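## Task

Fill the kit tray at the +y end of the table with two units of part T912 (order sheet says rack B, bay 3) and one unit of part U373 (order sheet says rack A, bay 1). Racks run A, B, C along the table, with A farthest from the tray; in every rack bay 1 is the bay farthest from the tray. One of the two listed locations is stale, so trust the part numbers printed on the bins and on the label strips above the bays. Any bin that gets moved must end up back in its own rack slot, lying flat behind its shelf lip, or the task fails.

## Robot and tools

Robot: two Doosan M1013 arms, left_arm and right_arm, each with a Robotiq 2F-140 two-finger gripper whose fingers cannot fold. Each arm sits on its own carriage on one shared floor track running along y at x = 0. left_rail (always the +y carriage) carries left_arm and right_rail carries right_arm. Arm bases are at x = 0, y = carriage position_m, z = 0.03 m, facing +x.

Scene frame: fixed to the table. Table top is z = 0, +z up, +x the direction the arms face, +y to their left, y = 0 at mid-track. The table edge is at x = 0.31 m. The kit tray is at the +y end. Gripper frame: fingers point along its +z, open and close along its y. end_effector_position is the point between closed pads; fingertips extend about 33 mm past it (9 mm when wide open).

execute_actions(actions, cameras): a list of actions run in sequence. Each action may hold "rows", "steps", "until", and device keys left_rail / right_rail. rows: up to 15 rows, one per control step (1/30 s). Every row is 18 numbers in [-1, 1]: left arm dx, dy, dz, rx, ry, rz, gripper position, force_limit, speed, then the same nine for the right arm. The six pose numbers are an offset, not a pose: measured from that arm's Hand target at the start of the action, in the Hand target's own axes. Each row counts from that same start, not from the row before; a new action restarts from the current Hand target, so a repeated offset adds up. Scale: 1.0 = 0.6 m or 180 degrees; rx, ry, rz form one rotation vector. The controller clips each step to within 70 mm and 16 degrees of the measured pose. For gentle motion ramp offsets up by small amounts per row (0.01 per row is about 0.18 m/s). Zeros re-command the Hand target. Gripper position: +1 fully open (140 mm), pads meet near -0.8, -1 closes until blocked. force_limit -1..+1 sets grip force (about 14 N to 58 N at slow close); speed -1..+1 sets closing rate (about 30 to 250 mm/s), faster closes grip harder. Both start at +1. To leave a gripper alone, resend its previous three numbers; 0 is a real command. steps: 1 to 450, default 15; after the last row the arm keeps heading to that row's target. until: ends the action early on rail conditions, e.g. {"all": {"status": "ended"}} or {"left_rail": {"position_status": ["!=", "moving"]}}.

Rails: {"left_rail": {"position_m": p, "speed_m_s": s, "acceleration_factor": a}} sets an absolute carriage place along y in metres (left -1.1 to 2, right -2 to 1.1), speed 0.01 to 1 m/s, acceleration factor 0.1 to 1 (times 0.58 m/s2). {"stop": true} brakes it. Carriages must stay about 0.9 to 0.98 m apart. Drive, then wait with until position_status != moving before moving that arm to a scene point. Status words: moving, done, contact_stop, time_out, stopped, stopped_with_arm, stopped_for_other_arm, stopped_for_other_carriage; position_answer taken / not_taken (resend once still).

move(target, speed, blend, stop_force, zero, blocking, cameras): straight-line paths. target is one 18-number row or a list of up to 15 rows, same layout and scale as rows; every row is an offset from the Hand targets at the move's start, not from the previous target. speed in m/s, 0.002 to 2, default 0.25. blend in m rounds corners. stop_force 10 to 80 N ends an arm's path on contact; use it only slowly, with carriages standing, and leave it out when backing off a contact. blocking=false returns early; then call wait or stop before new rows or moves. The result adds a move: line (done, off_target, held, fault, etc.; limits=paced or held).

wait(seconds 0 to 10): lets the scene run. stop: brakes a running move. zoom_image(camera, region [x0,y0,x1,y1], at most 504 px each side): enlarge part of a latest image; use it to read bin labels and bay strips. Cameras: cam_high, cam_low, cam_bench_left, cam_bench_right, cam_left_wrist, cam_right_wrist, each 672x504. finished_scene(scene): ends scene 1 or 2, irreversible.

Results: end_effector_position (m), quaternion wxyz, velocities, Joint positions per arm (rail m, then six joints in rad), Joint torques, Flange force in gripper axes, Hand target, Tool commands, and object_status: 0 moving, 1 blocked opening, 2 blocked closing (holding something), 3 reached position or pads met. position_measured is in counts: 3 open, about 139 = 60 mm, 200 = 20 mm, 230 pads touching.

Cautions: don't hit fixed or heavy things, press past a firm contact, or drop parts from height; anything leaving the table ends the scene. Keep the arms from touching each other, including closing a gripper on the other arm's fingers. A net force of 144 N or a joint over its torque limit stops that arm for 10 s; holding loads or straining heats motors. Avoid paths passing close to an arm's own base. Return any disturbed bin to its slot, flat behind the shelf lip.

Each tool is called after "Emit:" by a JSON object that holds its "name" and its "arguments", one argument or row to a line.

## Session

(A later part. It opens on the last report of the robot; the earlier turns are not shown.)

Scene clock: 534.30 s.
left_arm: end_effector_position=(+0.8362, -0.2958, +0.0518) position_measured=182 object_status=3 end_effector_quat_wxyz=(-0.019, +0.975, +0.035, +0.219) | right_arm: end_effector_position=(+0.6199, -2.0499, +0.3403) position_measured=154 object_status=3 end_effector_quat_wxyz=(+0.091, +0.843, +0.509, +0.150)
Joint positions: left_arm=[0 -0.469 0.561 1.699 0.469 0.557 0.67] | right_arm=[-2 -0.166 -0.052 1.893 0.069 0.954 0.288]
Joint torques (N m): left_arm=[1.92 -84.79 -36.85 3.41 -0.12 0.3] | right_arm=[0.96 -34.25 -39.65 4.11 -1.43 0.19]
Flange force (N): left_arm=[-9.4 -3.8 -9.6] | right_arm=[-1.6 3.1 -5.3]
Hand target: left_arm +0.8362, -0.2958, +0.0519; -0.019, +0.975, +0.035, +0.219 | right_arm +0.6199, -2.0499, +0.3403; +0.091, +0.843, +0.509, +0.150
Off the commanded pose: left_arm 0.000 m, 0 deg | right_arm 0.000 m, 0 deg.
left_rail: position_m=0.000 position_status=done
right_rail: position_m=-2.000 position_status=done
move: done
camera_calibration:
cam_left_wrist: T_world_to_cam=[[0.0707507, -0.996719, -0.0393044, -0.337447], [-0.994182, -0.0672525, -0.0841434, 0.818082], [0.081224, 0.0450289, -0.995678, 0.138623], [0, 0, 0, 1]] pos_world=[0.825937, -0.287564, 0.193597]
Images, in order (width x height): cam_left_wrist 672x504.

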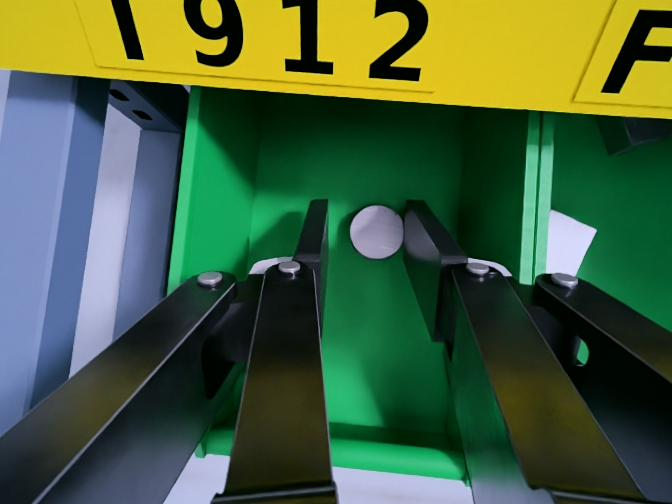

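Emit:
{"name": "move", "arguments": {
  "target": [0.009,0,0.005,0,0,0,-0.42,0.01,-0.5,0,0,0,0,0,0,-0.2,-0.5,-1],
  "speed": 0.02,
  "cameras": []
}}

Emit:
{"name": "execute_actions", "arguments": {
  "actions": [
    {"rows":[[0,0,0,0,0,0,-1,0.2,-0.7,0,0,0,0,0,0,-0.2,-0.5,-1]],"steps":60}
  ],
  "cameras": ["cam_left_wrist"]
}}

Emit:
{"name": "move", "arguments": {
  "target": [0.02,0,-0.045,0,0,0,-1,0.2,-0.7,0,0,0,0,0,0,-0.2,-0.5,-1],
  "speed": 0.03,
  "cameras": ["cam_left_wrist"]
}}

Scene clock: 538.20 s.
left_arm: end_effector_position=(+0.8423, -0.2954, +0.0515) position_measured=182 object_status=3 end_effector_quat_wxyz=(-0.019, +0.975, +0.035, +0.219) | right_arm: end_effector_position=(+0.6199, -2.0499, +0.3403) position_measured=154 object_status=3 end_effector_quat_wxyz=(+0.091, +0.843, +0.509, +0.150)
Joint positions: left_arm=[0 -0.465 0.568 1.687 0.464 0.56 0.679] | right_arm=[-2 -0.166 -0.052 1.893 0.069 0.954 0.288]
Joint torques (N m): left_arm=[1.85 -85.6 -36.82 3.42 -0.12 0.25] | right_arm=[0.81 -34.6 -39.53 4.15 -1.42 0.22]
Flange force (N): left_arm=[-8.9 -3.7 -8.9] | right_arm=[-1.3 3.4 -5.5]
Hand target: left_arm +0.8423, -0.2954, +0.0515; -0.019, +0.975, +0.035, +0.219 | right_arm +0.6199, -2.0499, +0.3403; +0.091, +0.843, +0.509, +0.150
Off the commanded pose: left_arm 0.000 m, 0 deg | right_arm 0.000 m, 0 deg.
left_rail: position_m=0.000 position_status=done
right_rail: position_m=-2.000 position_status=done
move: done
No camera images: "cameras" was empty.

Scene clock: 540.40 s.
left_arm: end_effector_position=(+0.8424, -0.2954, +0.0515) position_measured=213 object_status=2 end_effector_quat_wxyz=(-0.019, +0.975, +0.035, +0.219) | right_arm: end_effector_position=(+0.6199, -2.0499, +0.3403) position_measured=154 object_status=3 end_effector_quat_wxyz=(+0.091, +0.843, +0.509, +0.150)
Joint positions: left_arm=[0 -0.465 0.568 1.687 0.464 0.56 0.679] | right_arm=[-2 -0.166 -0.052 1.893 0.069 0.954 0.288]
Joint torques (N m): left_arm=[16.39 -24.89 7.74 0.59 10.86 0.22] | right_arm=[1.03 -34.73 -39.62 4.09 -1.4 0.19]
Flange force (N): left_arm=[21.4 14.1 -67.8] | right_arm=[-1.5 3.2 -5.7]
Hand target: left_arm +0.8423, -0.2954, +0.0515; -0.019, +0.975, +0.035, +0.219 | right_arm +0.6199, -2.0499, +0.3403; +0.091, +0.843, +0.509, +0.150
Off the commanded pose: left_arm 0.000 m, 0 deg | right_arm 0.000 m, 0 deg.
left_rail: position_m=0.000 position_status=done
right_rail: position_m=-2.000 position_status=done
camera_calibration:
cam_left_wrist: T_world_to_cam=[[0.0707499, -0.996724, -0.0391904, -0.337525], [-0.994165, -0.0672523, -0.0843351, 0.824263], [0.0814231, 0.0449284, -0.995666, 0.137506], [0, 0, 0, 1]] pos_world=[0.832138, -0.287164, 0.193197]
Images, in order (width x height): cam_left_wrist 672x504.

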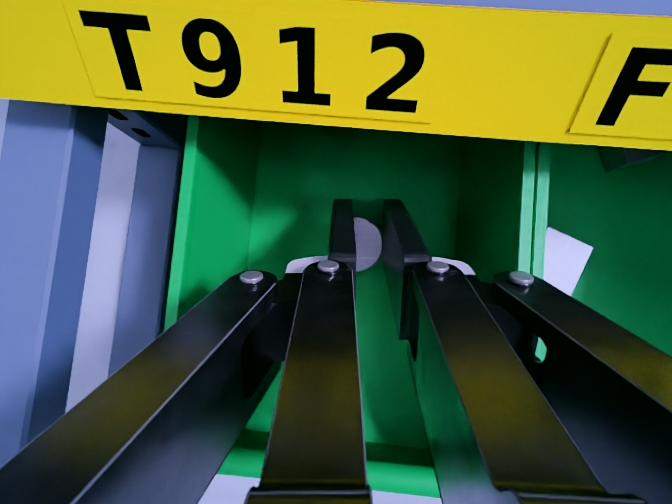

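Scene clock: 541.60 s.
left_arm: end_effector_position=(+0.8417, -0.2961, +0.0811) position_measured=232 object_status=3 end_effector_quat_wxyz=(-0.019, +0.975, +0.035, +0.219) | right_arm: end_effector_position=(+0.6199, -2.0499, +0.3403) position_measured=154 object_status=3 end_effector_quat_wxyz=(+0.091, +0.843, +0.509, +0.150)
Joint positions: left_arm=[0 -0.466 0.538 1.672 0.435 0.601 0.713] | right_arm=[-2 -0.166 -0.052 1.893 0.069 0.954 0.288]
Joint torques (N m): left_arm=[2.38 -84.23 -37.98 3.61 -0.2 0.35] | right_arm=[0.73 -34.86 -39.52 4.11 -1.43 0.14]
Flange force (N): left_arm=[-9.7 -3.0 -9.0] | right_arm=[-0.5 3.6 -5.2]
Hand target: left_arm +0.8417, -0.2961, +0.0810; -0.019, +0.975, +0.035, +0.219 | right_arm +0.6199, -2.0499, +0.3403; +0.091, +0.843, +0.509, +0.150
Off the commanded pose: left_arm 0.000 m, 0 deg | right_arm 0.000 m, 0 deg.
left_rail: position_m=0.000 position_status=done
right_rail: position_m=-2.000 position_status=done
move: done
camera_calibration:
cam_left_wrist: T_world_to_cam=[[0.0707499, -0.996724, -0.0391904, -0.337013], [-0.994165, -0.0672523, -0.0843351, 0.826017], [0.0814231, 0.0449284, -0.995666, 0.167067], [0, 0, 0, 1]] pos_world=[0.831438, -0.287864, 0.222797]
Images, in order (width x height): cam_left_wrist 672x504.

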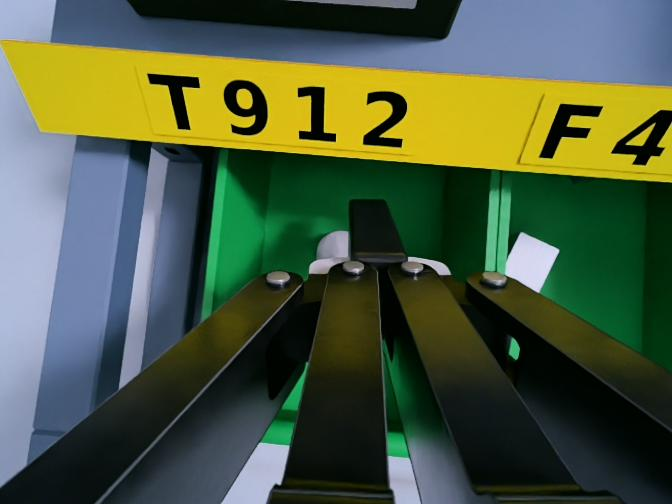

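Emit:
{"name": "move", "arguments": {
  "target": [-0.1,0,-0.33,0,0,0.975,-0.42,0.2,-0.7,0,0,0,0,0,0,-0.2,-0.5,-1],
  "speed": 0.5,
  "cameras": []
}}

Emit:
{"name": "move", "arguments": {
  "target": [0,0,0,0,0.094,0.025,-0.42,0.2,-0.7,0,0,0,0,0,0,-0.2,-0.5,-1],
  "cameras": ["cam_left_wrist"]
}}

Scene clock: 548.27 s.
left_arm: end_effector_position=(+0.7034, -0.3101, +0.2343) position_measured=182 object_status=3 end_effector_quat_wxyz=(+0.219, -0.073, +0.973, +0.011) | right_arm: end_effector_position=(+0.6199, -2.0499, +0.3403) position_measured=154 object_status=3 end_effector_quat_wxyz=(+0.091, +0.843, +0.509, +0.150)
Joint positions: left_arm=[0 -0.581 0.243 1.79 0.396 0.802 3.748] | right_arm=[-2 -0.166 -0.052 1.893 0.069 0.954 0.288]
Joint torques (N m): left_arm=[2.21 -60.29 -41.28 4.15 -0.05 0.31] | right_arm=[0.76 -34.53 -39.58 4.11 -1.41 0.17]
Flange force (N): left_arm=[9.8 2.8 -4.2] | right_arm=[-1.1 2.9 -5.6]
Hand target: left_arm +0.7034, -0.3101, +0.2343; +0.219, -0.073, +0.973, +0.011 | right_arm +0.6199, -2.0499, +0.3403; +0.091, +0.843, +0.509, +0.150
Off the commanded pose: left_arm 0.000 m, 0 deg | right_arm 0.000 m, 0 deg.
left_rail: position_m=0.000 position_status=done
right_rail: position_m=-2.000 position_status=done
move: done
No camera images: "cameras" was empty.

Scene clock: 549.27 s.
left_arm: end_effector_position=(+0.7034, -0.3101, +0.2343) position_measured=182 object_status=3 end_effector_quat_wxyz=(+0.073, -0.036, +0.997, +0.008) | right_arm: end_effector_position=(+0.6199, -2.0499, +0.3403) position_measured=154 object_status=3 end_effector_quat_wxyz=(+0.091, +0.843, +0.509, +0.150)
Joint positions: left_arm=[0 -0.499 0.34 1.605 0.101 1.081 4.1] | right_arm=[-2 -0.166 -0.052 1.893 0.069 0.954 0.288]
Joint torques (N m): left_arm=[2.12 -69.35 -41.61 4.19 0.31 0.3] | right_arm=[0.8 -34.46 -39.62 4.08 -1.43 0.16]
Flange force (N): left_arm=[11.9 3.6 -2.7] | right_arm=[-1.3 3.5 -5.1]
Hand target: left_arm +0.7034, -0.3101, +0.2343; +0.073, -0.036, +0.997, +0.008 | right_arm +0.6199, -2.0499, +0.3403; +0.091, +0.843, +0.509, +0.150
Off the commanded pose: left_arm 0.000 m, 0 deg | right_arm 0.000 m, 0 deg.
left_rail: position_m=0.000 position_status=done
right_rail: position_m=-2.000 position_status=done
move: done
camera_calibration:
cam_left_wrist: T_world_to_cam=[[-0.0583222, 0.998298, -0.0000193923, 0.365124], [0.873745, 0.051055, 0.483698, -0.709736], [0.482875, 0.0281934, -0.875235, 0.0156951], [0, 0, 0, 1]] pos_world=[0.633844, -0.328709, 0.357042]
Images, in order (width x height): cam_left_wrist 672x504.

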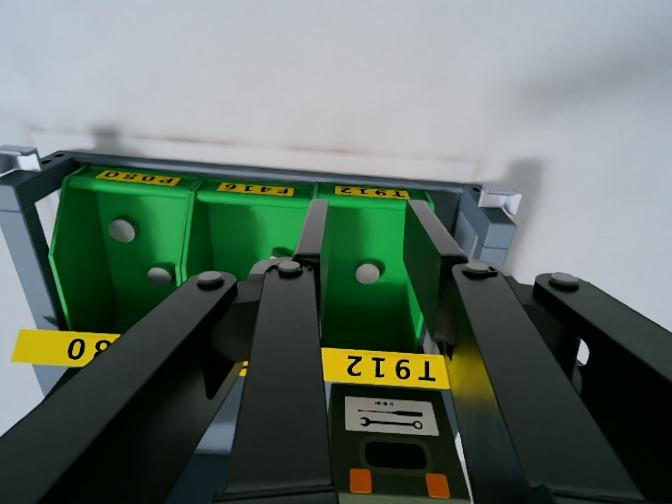

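Emit:
{"name": "move", "arguments": {
  "target": [-0.188,0.0147,0.2204,0,0,0,-0.42,0.2,-0.7,0,0,0,0,0,0,-0.2,-0.5,-1],
  "speed": 0.12,
  "cameras": ["cam_left_wrist"]
}}

Scene clock: 553.57 s.
left_arm: end_effector_position=(+0.8333, -0.2905, +0.1201) position_measured=182 object_status=3 end_effector_quat_wxyz=(+0.073, -0.036, +0.997, +0.008) | right_arm: end_effector_position=(+0.6199, -2.0499, +0.3403) position_measured=154 object_status=3 end_effector_quat_wxyz=(+0.091, +0.843, +0.509, +0.150)
Joint positions: left_arm=[0 -0.404 0.58 1.459 0.093 0.979 4.19] | right_arm=[-2 -0.166 -0.052 1.893 0.069 0.954 0.288]
Joint torques (N m): left_arm=[1.73 -89.74 -40.2 3.94 0.34 0.29] | right_arm=[0.86 -34.65 -39.5 4.1 -1.41 0.17]
Flange force (N): left_arm=[13.0 3.8 -3.6] | right_arm=[-1.0 3.7 -5.1]
Hand target: left_arm +0.8333, -0.2905, +0.1201; +0.073, -0.036, +0.997, +0.008 | right_arm +0.6199, -2.0499, +0.3403; +0.091, +0.843, +0.509, +0.150
Off the commanded pose: left_arm 0.000 m, 0 deg | right_arm 0.000 m, 0 deg.
left_rail: position_m=0.000 position_status=done
right_rail: position_m=-2.000 position_status=done
move: done
camera_calibration:
cam_left_wrist: T_world_to_cam=[[-0.058371, 0.998295, 0.0000676297, 0.353146], [0.873742, 0.0510556, 0.483702, -0.768997], [0.482874, 0.0282933, -0.875233, -0.147504], [0, 0, 0, 1]] pos_world=[0.763745, -0.309109, 0.242842]
Images, in order (width x height): cam_left_wrist 672x504.

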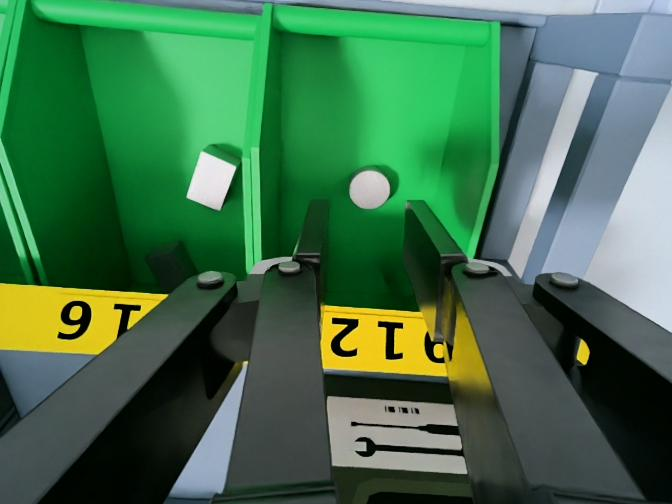

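Emit:
{"name": "move", "arguments": {
  "target": [0.0081,0.0017,0.1175,0,0,0,-0.42,0.2,-0.7,0,0,0,0,0,0,-0.2,-0.5,-1],
  "speed": 0.03,
  "stop_force": 14,
  "cameras": ["cam_left_wrist"]
}}

Emit:
{"name": "execute_actions", "arguments": {
  "actions": [
    {"rows":[[0,0,0,0,0,0,-1,0,-1,0,0,0,0,0,0,-0.2,-0.5,-1]],"steps":60}
  ],
  "cameras": ["cam_left_wrist"]
}}

Scene clock: 558.40 s.
left_arm: end_effector_position=(+0.8386, -0.2883, +0.0496) position_measured=182 object_status=3 end_effector_quat_wxyz=(+0.073, -0.036, +0.997, +0.008) | right_arm: end_effector_position=(+0.6199, -2.0499, +0.3403) position_measured=154 object_status=3 end_effector_quat_wxyz=(+0.091, +0.843, +0.509, +0.150)
Joint positions: left_arm=[0 -0.399 0.643 1.495 0.099 0.88 4.183] | right_arm=[-2 -0.166 -0.052 1.893 0.069 0.954 0.288]
Joint torques (N m): left_arm=[1.77 -93.02 -37.95 3.68 0.34 0.31] | right_arm=[0.94 -34.71 -39.55 4.15 -1.42 0.19]
Flange force (N): left_arm=[12.4 3.3 -5.7] | right_arm=[-1.4 3.8 -5.1]
Hand target: left_arm +0.8387, -0.2883, +0.0497; +0.073, -0.036, +0.997, +0.008 | right_arm +0.6199, -2.0499, +0.3403; +0.091, +0.843, +0.509, +0.150
Off the commanded pose: left_arm 0.000 m, 0 deg | right_arm 0.000 m, 0 deg.
left_rail: position_m=0.000 position_status=done
right_rail: position_m=-2.000 position_status=done
move: done
camera_calibration:
cam_left_wrist: T_world_to_cam=[[-0.0583683, 0.998295, 0.0000758514, 0.351266], [0.873808, 0.0510531, 0.483583, -0.739806], [0.482755, 0.0282922, -0.875298, -0.211687], [0, 0, 0, 1]] pos_world=[0.769144, -0.306909, 0.172441]
Images, in order (width x height): cam_left_wrist 672x504.

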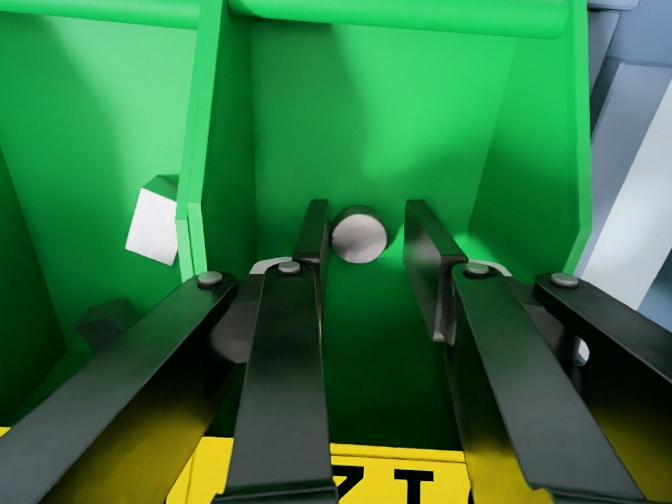

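Scene clock: 560.60 s.
left_arm: end_effector_position=(+0.8387, -0.2883, +0.0497) position_measured=199 object_status=2 end_effector_quat_wxyz=(+0.073, -0.036, +0.997, +0.008) | right_arm: end_effector_position=(+0.6199, -2.0499, +0.3403) position_measured=154 object_status=3 end_effector_quat_wxyz=(+0.091, +0.843, +0.509, +0.150)
Joint positions: left_arm=[0 -0.399 0.642 1.495 0.099 0.88 4.183] | right_arm=[-2 -0.166 -0.052 1.893 0.069 0.954 0.288]
Joint torques (N m): left_arm=[3.17 -87.96 -35.51 3.96 0.35 0.28] | right_arm=[0.89 -34.67 -39.61 4.1 -1.46 0.17]
Flange force (N): left_arm=[12.9 2.9 -11.6] | right_arm=[-1.3 3.0 -5.7]
Hand target: left_arm +0.8387, -0.2883, +0.0497; +0.073, -0.036, +0.997, +0.008 | right_arm +0.6199, -2.0499, +0.3403; +0.091, +0.843, +0.509, +0.150
Off the commanded pose: left_arm 0.000 m, 0 deg | right_arm 0.000 m, 0 deg.
left_rail: position_m=0.000 position_status=done
right_rail: position_m=-2.000 position_status=done
camera_calibration:
cam_left_wrist: T_world_to_cam=[[-0.058371, 0.998295, 0.0000676297, 0.35127], [0.873742, 0.0510556, 0.483702, -0.739775], [0.482874, 0.0282933, -0.875233, -0.21179], [0, 0, 0, 1]] pos_world=[0.769145, -0.306909, 0.172442]
Images, in order (width x height): cam_left_wrist 672x504.

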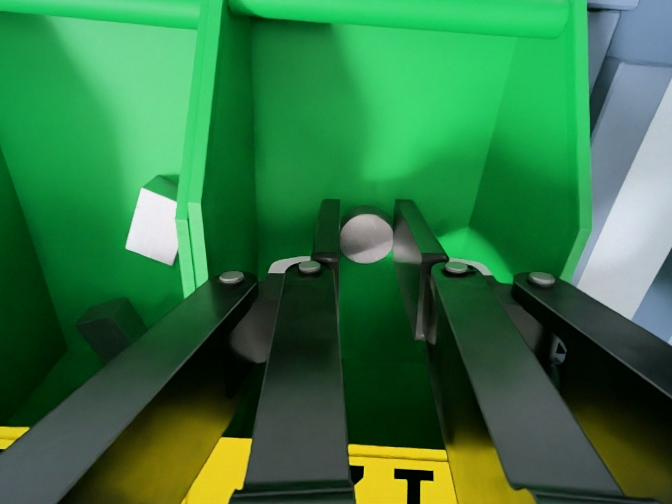

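Emit:
{"name": "move", "arguments": {
  "target": [
    [-0.0243,0.0018,-0.165,0,0,0,-1,0,-1,0,0,0,0,0,0,-0.2,-0.5,-1],
    [0.219,0.025,-0.453,0,0,0,-1,0,-1,0,0,0,0,0,0,-0.2,-0.5,-1]
  ],
  "speed": 0.12,
  "blend": [0.02,0],
  "cameras": ["cam_left_wrist"]
}}

Emit:
{"name": "execute_actions", "arguments": {
  "actions": [
    {"left_rail":{"position_m":2.0,"acceleration_factor":0.6},"steps":300,"until":{"all":{"status":"ended"}}}
  ],
  "cameras": ["cam_left_wrist"]
}}

Scene clock: 567.90 s.
left_arm: end_effector_position=(+0.6683, -0.2884, +0.2994) position_measured=199 object_status=2 end_effector_quat_wxyz=(+0.073, -0.036, +0.997, +0.008) | right_arm: end_effector_position=(+0.6199, -2.0499, +0.3403) position_measured=154 object_status=3 end_effector_quat_wxyz=(+0.091, +0.843, +0.509, +0.150)
Joint positions: left_arm=[0 -0.495 0.243 1.611 0.096 1.171 4.113] | right_arm=[-2 -0.166 -0.052 1.893 0.069 0.954 0.288]
Joint torques (N m): left_arm=[2.31 -61.66 -43.11 4.28 0.33 0.32] | right_arm=[0.84 -34.86 -39.61 4.09 -1.42 0.15]
Flange force (N): left_arm=[12.0 2.1 0.1] | right_arm=[-1.2 3.5 -5.2]
Hand target: left_arm +0.6684, -0.2884, +0.2994; +0.073, -0.036, +0.997, +0.008 | right_arm +0.6199, -2.0499, +0.3403; +0.091, +0.843, +0.509, +0.150
Off the commanded pose: left_arm 0.000 m, 0 deg | right_arm 0.000 m, 0 deg.
left_rail: position_m=0.000 position_status=done
right_rail: position_m=-2.000 position_status=done
move: done
camera_calibration:
cam_left_wrist: T_world_to_cam=[[-0.058371, 0.998295, 0.0000676297, 0.341412], [0.873742, 0.0510556, 0.483702, -0.7118], [0.482874, 0.0282933, -0.875233, 0.0890795], [0, 0, 0, 1]] pos_world=[0.598845, -0.307009, 0.422242]
Images, in order (width x height): cam_left_wrist 672x504.

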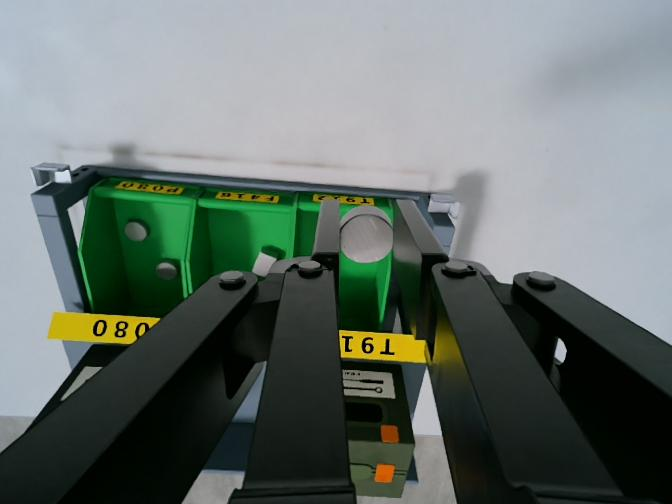

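Scene clock: 572.93 s.
left_arm: end_effector_position=(+0.6684, +1.7115, +0.2994) position_measured=199 object_status=2 end_effector_quat_wxyz=(+0.073, -0.036, +0.997, +0.008) | right_arm: end_effector_position=(+0.6199, -2.0499, +0.3403) position_measured=154 object_status=3 end_effector_quat_wxyz=(+0.091, +0.843, +0.509, +0.150)
Joint positions: left_arm=[2 -0.495 0.243 1.611 0.096 1.171 4.113] | right_arm=[-2 -0.166 -0.052 1.893 0.069 0.954 0.288]
Joint torques (N m): left_arm=[2.15 -61.78 -43.11 4.24 0.32 0.31] | right_arm=[0.86 -34.41 -39.61 4.13 -1.46 0.18]
Flange force (N): left_arm=[11.3 1.9 0.1] | right_arm=[-1.3 3.0 -5.6]
Hand target: left_arm +0.6684, +1.7115, +0.2994; +0.073, -0.036, +0.997, +0.008 | right_arm +0.6199, -2.0499, +0.3403; +0.091, +0.843, +0.509, +0.150
Tool commands: left_gripper/position=-1.0 left_gripper/force_limit=+0.0 left_gripper/speed=-1.0 right_gripper/position=-0.2 right_gripper/force_limit=-0.5 right_gripper/speed=-1.0
Off the commanded pose: left_arm 0.000 m, 0 deg | right_arm 0.000 m, 0 deg.
left_rail: position_m=2.000 position_status=done
right_rail: position_m=-2.000 position_status=done
camera_calibration:
cam_left_wrist: T_world_to_cam=[[-0.0583717, 0.998295, 0.0000672765, -1.65508], [0.873742, 0.0510563, 0.483702, -0.813908], [0.482874, 0.0282933, -0.875233, 0.0324958], [0, 0, 0, 1]] pos_world=[0.598845, 1.69289, 0.422242]
Images, in order (width x height): cam_left_wrist 672x504.

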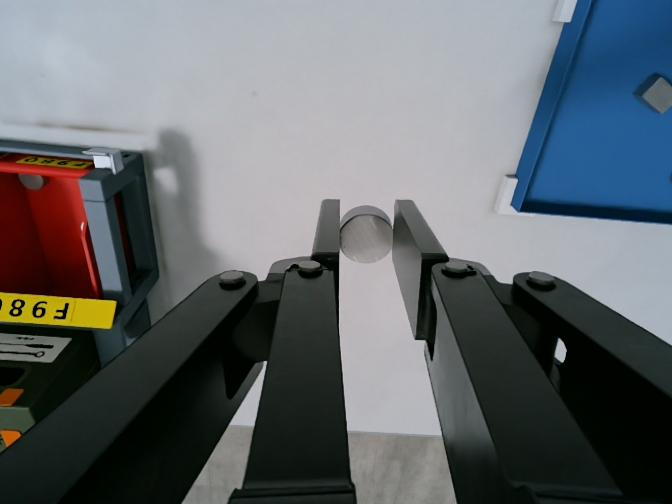

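Emit:
{"name": "move", "arguments": {
  "target": [
    [0,0.6515,0.007,0,0,0,-1,0,-1,0,0,0,0,0,0,-0.2,-0.5,-1],
    [0.061,0.647,0.4207,0,0,0,-1,0,-1,0,0,0,0,0,0,-0.2,-0.5,-1]
  ],
  "speed": 0.2,
  "cameras": ["cam_left_wrist"]
}}

Emit:
{"name": "move", "arguments": {
  "target": [0.0028,0,0.02,0,0,0,-1,0,-1,0,0,0,0,0,0,-0.2,-0.5,-1],
  "speed": 0.01,
  "stop_force": 10,
  "cameras": []
}}

Emit:
{"name": "execute_actions", "arguments": {
  "actions": [
    {"rows":[[0,0,0,0,0,0,-0.42,0,-1,0,0,0,0,0,0,-0.2,-0.5,-1]],"steps":40}
  ],
  "cameras": []
}}

Emit:
{"name": "move", "arguments": {
  "target": [0.03,0,-0.43,0,0,0,-0.42,0,-1,0,0,0,0,0,0,-0.2,-0.5,-1],
  "speed": 0.2,
  "cameras": ["cam_left_wrist"]
}}

Emit:
{"name": "move", "arguments": {
  "target": [0,-0.65,0,0,0,-0.9,-1,0,-1,0,0,0,0,0,0,-0.2,-0.5,-1],
  "speed": 0.4,
  "cameras": []
}}

Emit:
{"name": "execute_actions", "arguments": {
  "actions": [
    {"left_rail":{"position_m":-0.1,"acceleration_factor":1},"steps":300,"until":{"all":{"status":"ended"}}}
  ],
  "cameras": ["cam_left_wrist","cam_high"]
}}

Scene clock: 580.07 s.
left_arm: end_effector_position=(+0.6407, +2.1016, +0.0487) position_measured=199 object_status=2 end_effector_quat_wxyz=(+0.073, -0.036, +0.997, +0.008) | right_arm: end_effector_position=(+0.6199, -2.0499, +0.3403) position_measured=154 object_status=3 end_effector_quat_wxyz=(+0.091, +0.843, +0.509, +0.150)
Joint positions: left_arm=[2 0.1 0.329 2.019 0.012 0.647 4.732] | right_arm=[-2 -0.166 -0.052 1.893 0.069 0.954 0.288]
Joint torques (N m): left_arm=[2.4 -59.84 -32.71 2.96 0.24 0.34] | right_arm=[0.92 -34.37 -39.61 4.14 -1.44 0.21]
Flange force (N): left_arm=[9.5 -6.1 -5.8] | right_arm=[-1.4 3.6 -4.8]
Hand target: left_arm +0.6408, +2.1016, +0.0487; +0.073, -0.036, +0.997, +0.008 | right_arm +0.6199, -2.0499, +0.3403; +0.091, +0.843, +0.509, +0.150
Off the commanded pose: left_arm 0.000 m, 0 deg | right_arm 0.000 m, 0 deg.
left_rail: position_m=2.000 position_status=done
right_rail: position_m=-2.000 position_status=done
move: done
camera_calibration:
cam_left_wrist: T_world_to_cam=[[-0.0583683, 0.998295, 0.0000758514, -2.04611], [0.873808, 0.0510531, 0.483583, -0.688407], [0.482755, 0.0282922, -0.875298, -0.184641], [0, 0, 0, 1]] pos_world=[0.571244, 2.08299, 0.171441]
Images, in order (width x height): cam_left_wrist 672x504.

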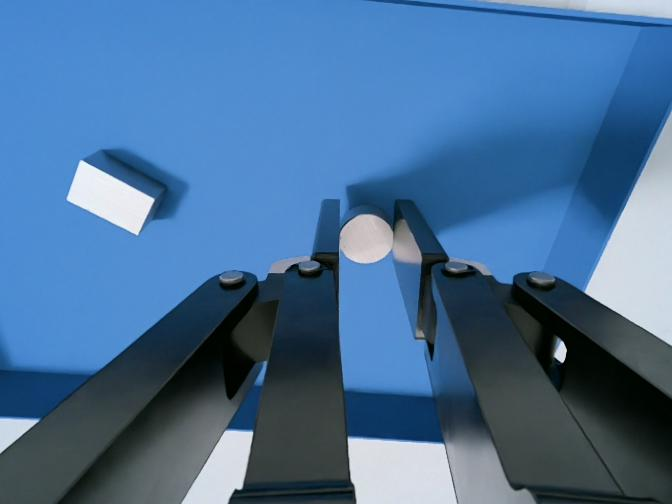

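Scene clock: 581.37 s.
left_arm: end_effector_position=(+0.6409, +2.1017, +0.0414) position_measured=199 object_status=2 end_effector_quat_wxyz=(+0.073, -0.036, +0.997, +0.008) | right_arm: end_effector_position=(+0.6199, -2.0499, +0.3403) position_measured=154 object_status=3 end_effector_quat_wxyz=(+0.091, +0.843, +0.509, +0.150)
Joint positions: left_arm=[2 0.101 0.338 2.023 0.012 0.633 4.732] | right_arm=[-2 -0.166 -0.052 1.893 0.069 0.954 0.288]
Joint torques (N m): left_arm=[2.19 -44.99 -26.71 3.07 -1.5 0.31] | right_arm=[0.79 -34.32 -39.52 4.13 -1.41 0.16]
Flange force (N): left_arm=[13.0 -5.8 -31.7] | right_arm=[-1.1 3.2 -5.4]
Hand target: left_arm +0.6409, +2.1016, +0.0414; +0.073, -0.036, +0.997, +0.008 (not the last commanded pose) | right_arm +0.6199, -2.0499, +0.3403; +0.091, +0.843, +0.509, +0.150
Off the commanded pose: left_arm 0.005 m, 0 deg | right_arm 0.000 m, 0 deg.
left_rail: position_m=2.000 position_status=done
right_rail: position_m=-2.000 position_status=done
move: contact (left_arm)
No camera images: "cameras" was empty.

Scene clock: 582.90 s.
left_arm: end_effector_position=(+0.6409, +2.1017, +0.0414) position_measured=182 object_status=3 end_effector_quat_wxyz=(+0.073, -0.036, +0.997, +0.008) | right_arm: end_effector_position=(+0.6199, -2.0499, +0.3403) position_measured=154 object_status=3 end_effector_quat_wxyz=(+0.091, +0.843, +0.509, +0.150)
Joint positions: left_arm=[2 0.101 0.338 2.023 0.012 0.633 4.732] | right_arm=[-2 -0.166 -0.052 1.893 0.069 0.954 0.288]
Joint torques (N m): left_arm=[2.33 -60.36 -32.04 2.92 0.27 0.32] | right_arm=[0.89 -34.56 -39.69 4.09 -1.44 0.15]
Flange force (N): left_arm=[8.6 -5.7 -4.4] | right_arm=[-1.3 3.1 -5.3]
Hand target: left_arm +0.6409, +2.1016, +0.0414; +0.073, -0.036, +0.997, +0.008 | right_arm +0.6199, -2.0499, +0.3403; +0.091, +0.843, +0.509, +0.150
Off the commanded pose: left_arm 0.000 m, 0 deg | right_arm 0.000 m, 0 deg.
left_rail: position_m=2.000 position_status=done
right_rail: position_m=-2.000 position_status=done
No camera images: "cameras" was empty.

Scene clock: 584.57 s.
left_arm: end_effector_position=(+0.5855, +2.0948, +0.2940) position_measured=182 object_status=3 end_effector_quat_wxyz=(+0.073, -0.036, +0.997, +0.008) | right_arm: end_effector_position=(+0.6199, -2.0499, +0.3403) position_measured=154 object_status=3 end_effector_quat_wxyz=(+0.091, +0.843, +0.509, +0.150)
Joint positions: left_arm=[2 0.098 0.022 1.876 0.008 1.096 4.736] | right_arm=[-2 -0.166 -0.052 1.893 0.069 0.954 0.288]
Joint torques (N m): left_arm=[2.1 -39.18 -41.92 4.01 0.26 0.35] | right_arm=[0.88 -34.52 -39.62 4.12 -1.42 0.16]
Flange force (N): left_arm=[7.8 -5.4 -0.4] | right_arm=[-1.3 3.1 -5.4]
Hand target: left_arm +0.5856, +2.0948, +0.2940; +0.073, -0.036, +0.997, +0.008 | right_arm +0.6199, -2.0499, +0.3403; +0.091, +0.843, +0.509, +0.150
Off the commanded pose: left_arm 0.000 m, 0 deg | right_arm 0.000 m, 0 deg.
left_rail: position_m=2.000 position_status=done
right_rail: position_m=-2.000 position_status=done
move: done
camera_calibration:
cam_left_wrist: T_world_to_cam=[[-0.0583222, 0.998298, -0.0000193923, -2.04256], [0.873745, 0.051055, 0.483698, -0.758381], [0.482875, 0.0281934, -0.875235, 0.0570754], [0, 0, 0, 1]] pos_world=[0.515944, 2.07619, 0.416742]
Images, in order (width x height): cam_left_wrist 672x504.

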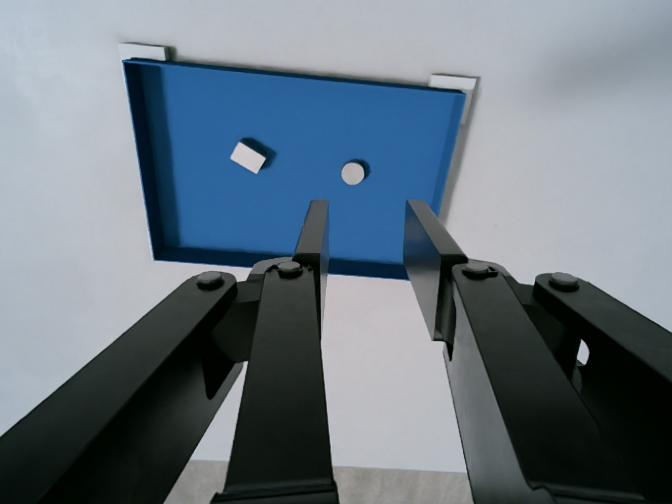

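Scene clock: 588.57 s.
left_arm: end_effector_position=(+0.6139, +1.7059, +0.2896) position_measured=232 object_status=3 end_effector_quat_wxyz=(-0.020, +0.990, -0.120, +0.071) | right_arm: end_effector_position=(+0.6199, -2.0499, +0.3403) position_measured=154 object_status=3 end_effector_quat_wxyz=(+0.091, +0.843, +0.509, +0.150)
Joint positions: left_arm=[2 -0.543 0.176 1.712 0.103 1.141 1.232] | right_arm=[-2 -0.166 -0.052 1.893 0.069 0.954 0.288]
Joint torques (N m): left_arm=[2.38 -54.83 -42.38 4.28 0.25 0.28] | right_arm=[0.8 -34.72 -39.67 4.11 -1.42 0.18]
Flange force (N): left_arm=[-11.1 1.5 -1.1] | right_arm=[-1.2 3.2 -5.3]
Hand target: left_arm +0.6139, +1.7058, +0.2896; -0.020, +0.990, -0.121, +0.071 | right_arm +0.6199, -2.0499, +0.3403; +0.091, +0.843, +0.509, +0.150
Off the commanded pose: left_arm 0.000 m, 0 deg | right_arm 0.000 m, 0 deg.
left_rail: position_m=2.000 position_status=done
right_rail: position_m=-2.000 position_status=done
move: done
No camera images: "cameras" was empty.

Scene clock: 592.63 s.
left_arm: end_effector_position=(+0.6139, -0.3940, +0.2896) position_measured=232 object_status=3 end_effector_quat_wxyz=(-0.020, +0.990, -0.120, +0.071) | right_arm: end_effector_position=(+0.6199, -2.0499, +0.3403) position_measured=154 object_status=3 end_effector_quat_wxyz=(+0.091, +0.843, +0.509, +0.150)
Joint positions: left_arm=[-0.1 -0.543 0.176 1.712 0.103 1.141 1.232] | right_arm=[-2 -0.166 -0.052 1.893 0.069 0.954 0.288]
Joint torques (N m): left_arm=[1.95 -54.75 -42.6 4.26 0.28 0.3] | right_arm=[0.8 -34.89 -39.61 4.14 -1.44 0.17]
Flange force (N): left_arm=[-11.1 1.1 -0.5] | right_arm=[-1.1 3.5 -5.3]
Hand target: left_arm +0.6139, -0.3941, +0.2896; -0.020, +0.990, -0.121, +0.071 | right_arm +0.6199, -2.0499, +0.3403; +0.091, +0.843, +0.509, +0.150
Tool commands: left_gripper/position=-1.0 left_gripper/force_limit=+0.0 left_gripper/speed=-1.0 right_gripper/position=-0.2 right_gripper/force_limit=-0.5 right_gripper/speed=-1.0
Off the commanded pose: left_arm 0.000 m, 0 deg | right_arm 0.000 m, 0 deg.
left_rail: position_m=-0.100 position_status=done
right_rail: position_m=-2.000 position_status=done
camera_calibration:
cam_left_wrist: T_world_to_cam=[[-0.245867, -0.966722, -0.0707007, -0.195012], [-0.949282, 0.225399, 0.219222, 0.61042], [-0.195991, 0.121014, -0.97311, 0.591426], [0, 0, 0, 1]] pos_world=[0.647428, -0.397681, 0.427918]
Images, in order (width x height): cam_high 672x504, cam_left_wrist 672x504.

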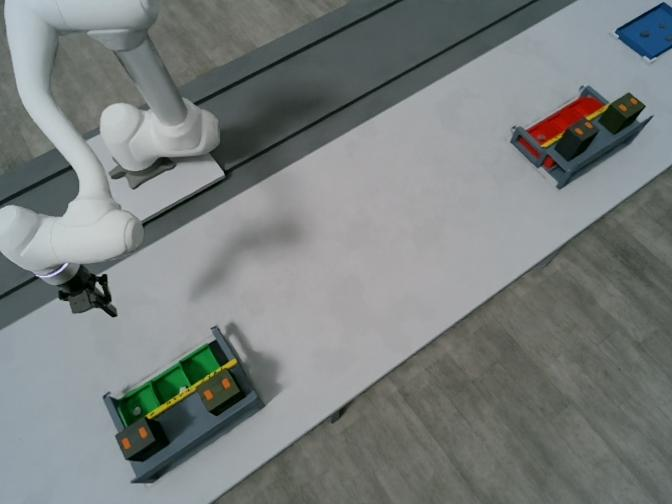

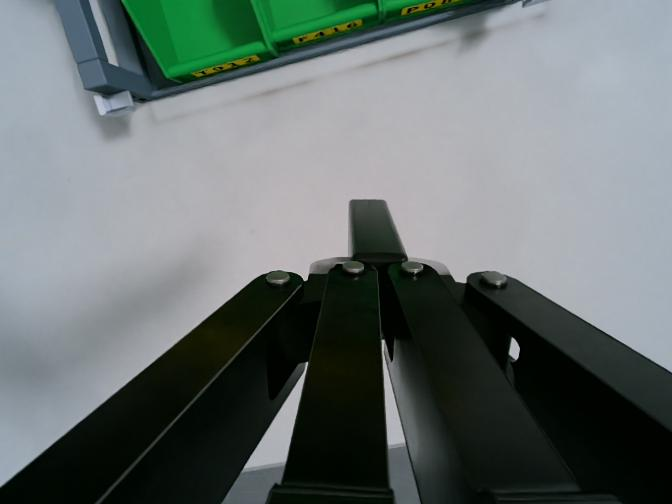

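Emit:
{"name": "move", "arguments": {
  "target": [0.2,-0.13,-0.15,0,0,-0.078,-1,0,-1,0,0,0,0,0,0,-0.2,-0.5,-1],
  "cameras": ["cam_left_wrist"]
}}

Emit:
{"name": "zoom_image", "arguments": {
  "camera": "cam_left_wrist",
  "region": [100, 0, 600, 300]
}}

Scene clock: 595.10 s.
left_arm: end_effector_position=(+0.7345, -0.3494, +0.3993) position_measured=232 object_status=3 end_effector_quat_wxyz=(-0.011, +0.997, +0.001, +0.073) | right_arm: end_effector_position=(+0.6199, -2.0499, +0.3403) position_measured=154 object_status=3 end_effector_quat_wxyz=(+0.091, +0.843, +0.509, +0.150)
Joint positions: left_arm=[-0.1 -0.405 0.286 1.373 0.079 1.357 1.151] | right_arm=[-2 -0.166 -0.052 1.893 0.069 0.954 0.288]
Joint torques (N m): left_arm=[2.45 -67.29 -43.77 4.47 0.19 0.31] | right_arm=[0.65 -34.63 -39.52 4.11 -1.43 0.17]
Flange force (N): left_arm=[-12.0 0.0 -0.1] | right_arm=[-0.7 3.2 -5.5]
Hand target: left_arm +0.7345, -0.3493, +0.3993; -0.011, +0.997, +0.001, +0.073 | right_arm +0.6199, -2.0499, +0.3403; +0.091, +0.843, +0.509, +0.150
Off the commanded pose: left_arm 0.000 m, 0 deg | right_arm 0.000 m, 0 deg.
left_rail: position_m=-0.100 position_status=done
right_rail: position_m=-2.000 position_status=done
move: done
camera_calibration:
cam_left_wrist: T_world_to_cam=[[-0.00615262, -0.999331, -0.0360637, -0.315717], [-0.977653, -0.00156718, 0.210219, 0.635884], [-0.210134, 0.0365512, -0.976989, 0.698772], [0, 0, 0, 1]] pos_world=[0.766568, -0.34005, 0.537632]
Images, in order (width x height): cam_left_wrist 672x504.

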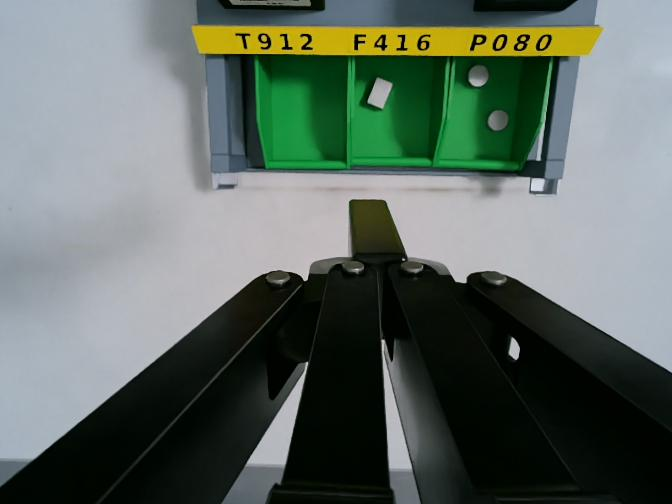

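Scaled by 1.008 from the camera's 672x504 image, which has a finer 960x720 frame.

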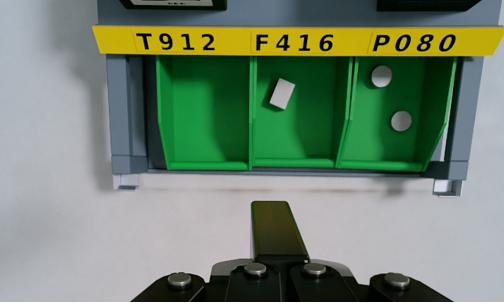

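Emit:
{"name": "finished_scene", "arguments": {
  "scene": 1
}}

The scene is finished: the task was done.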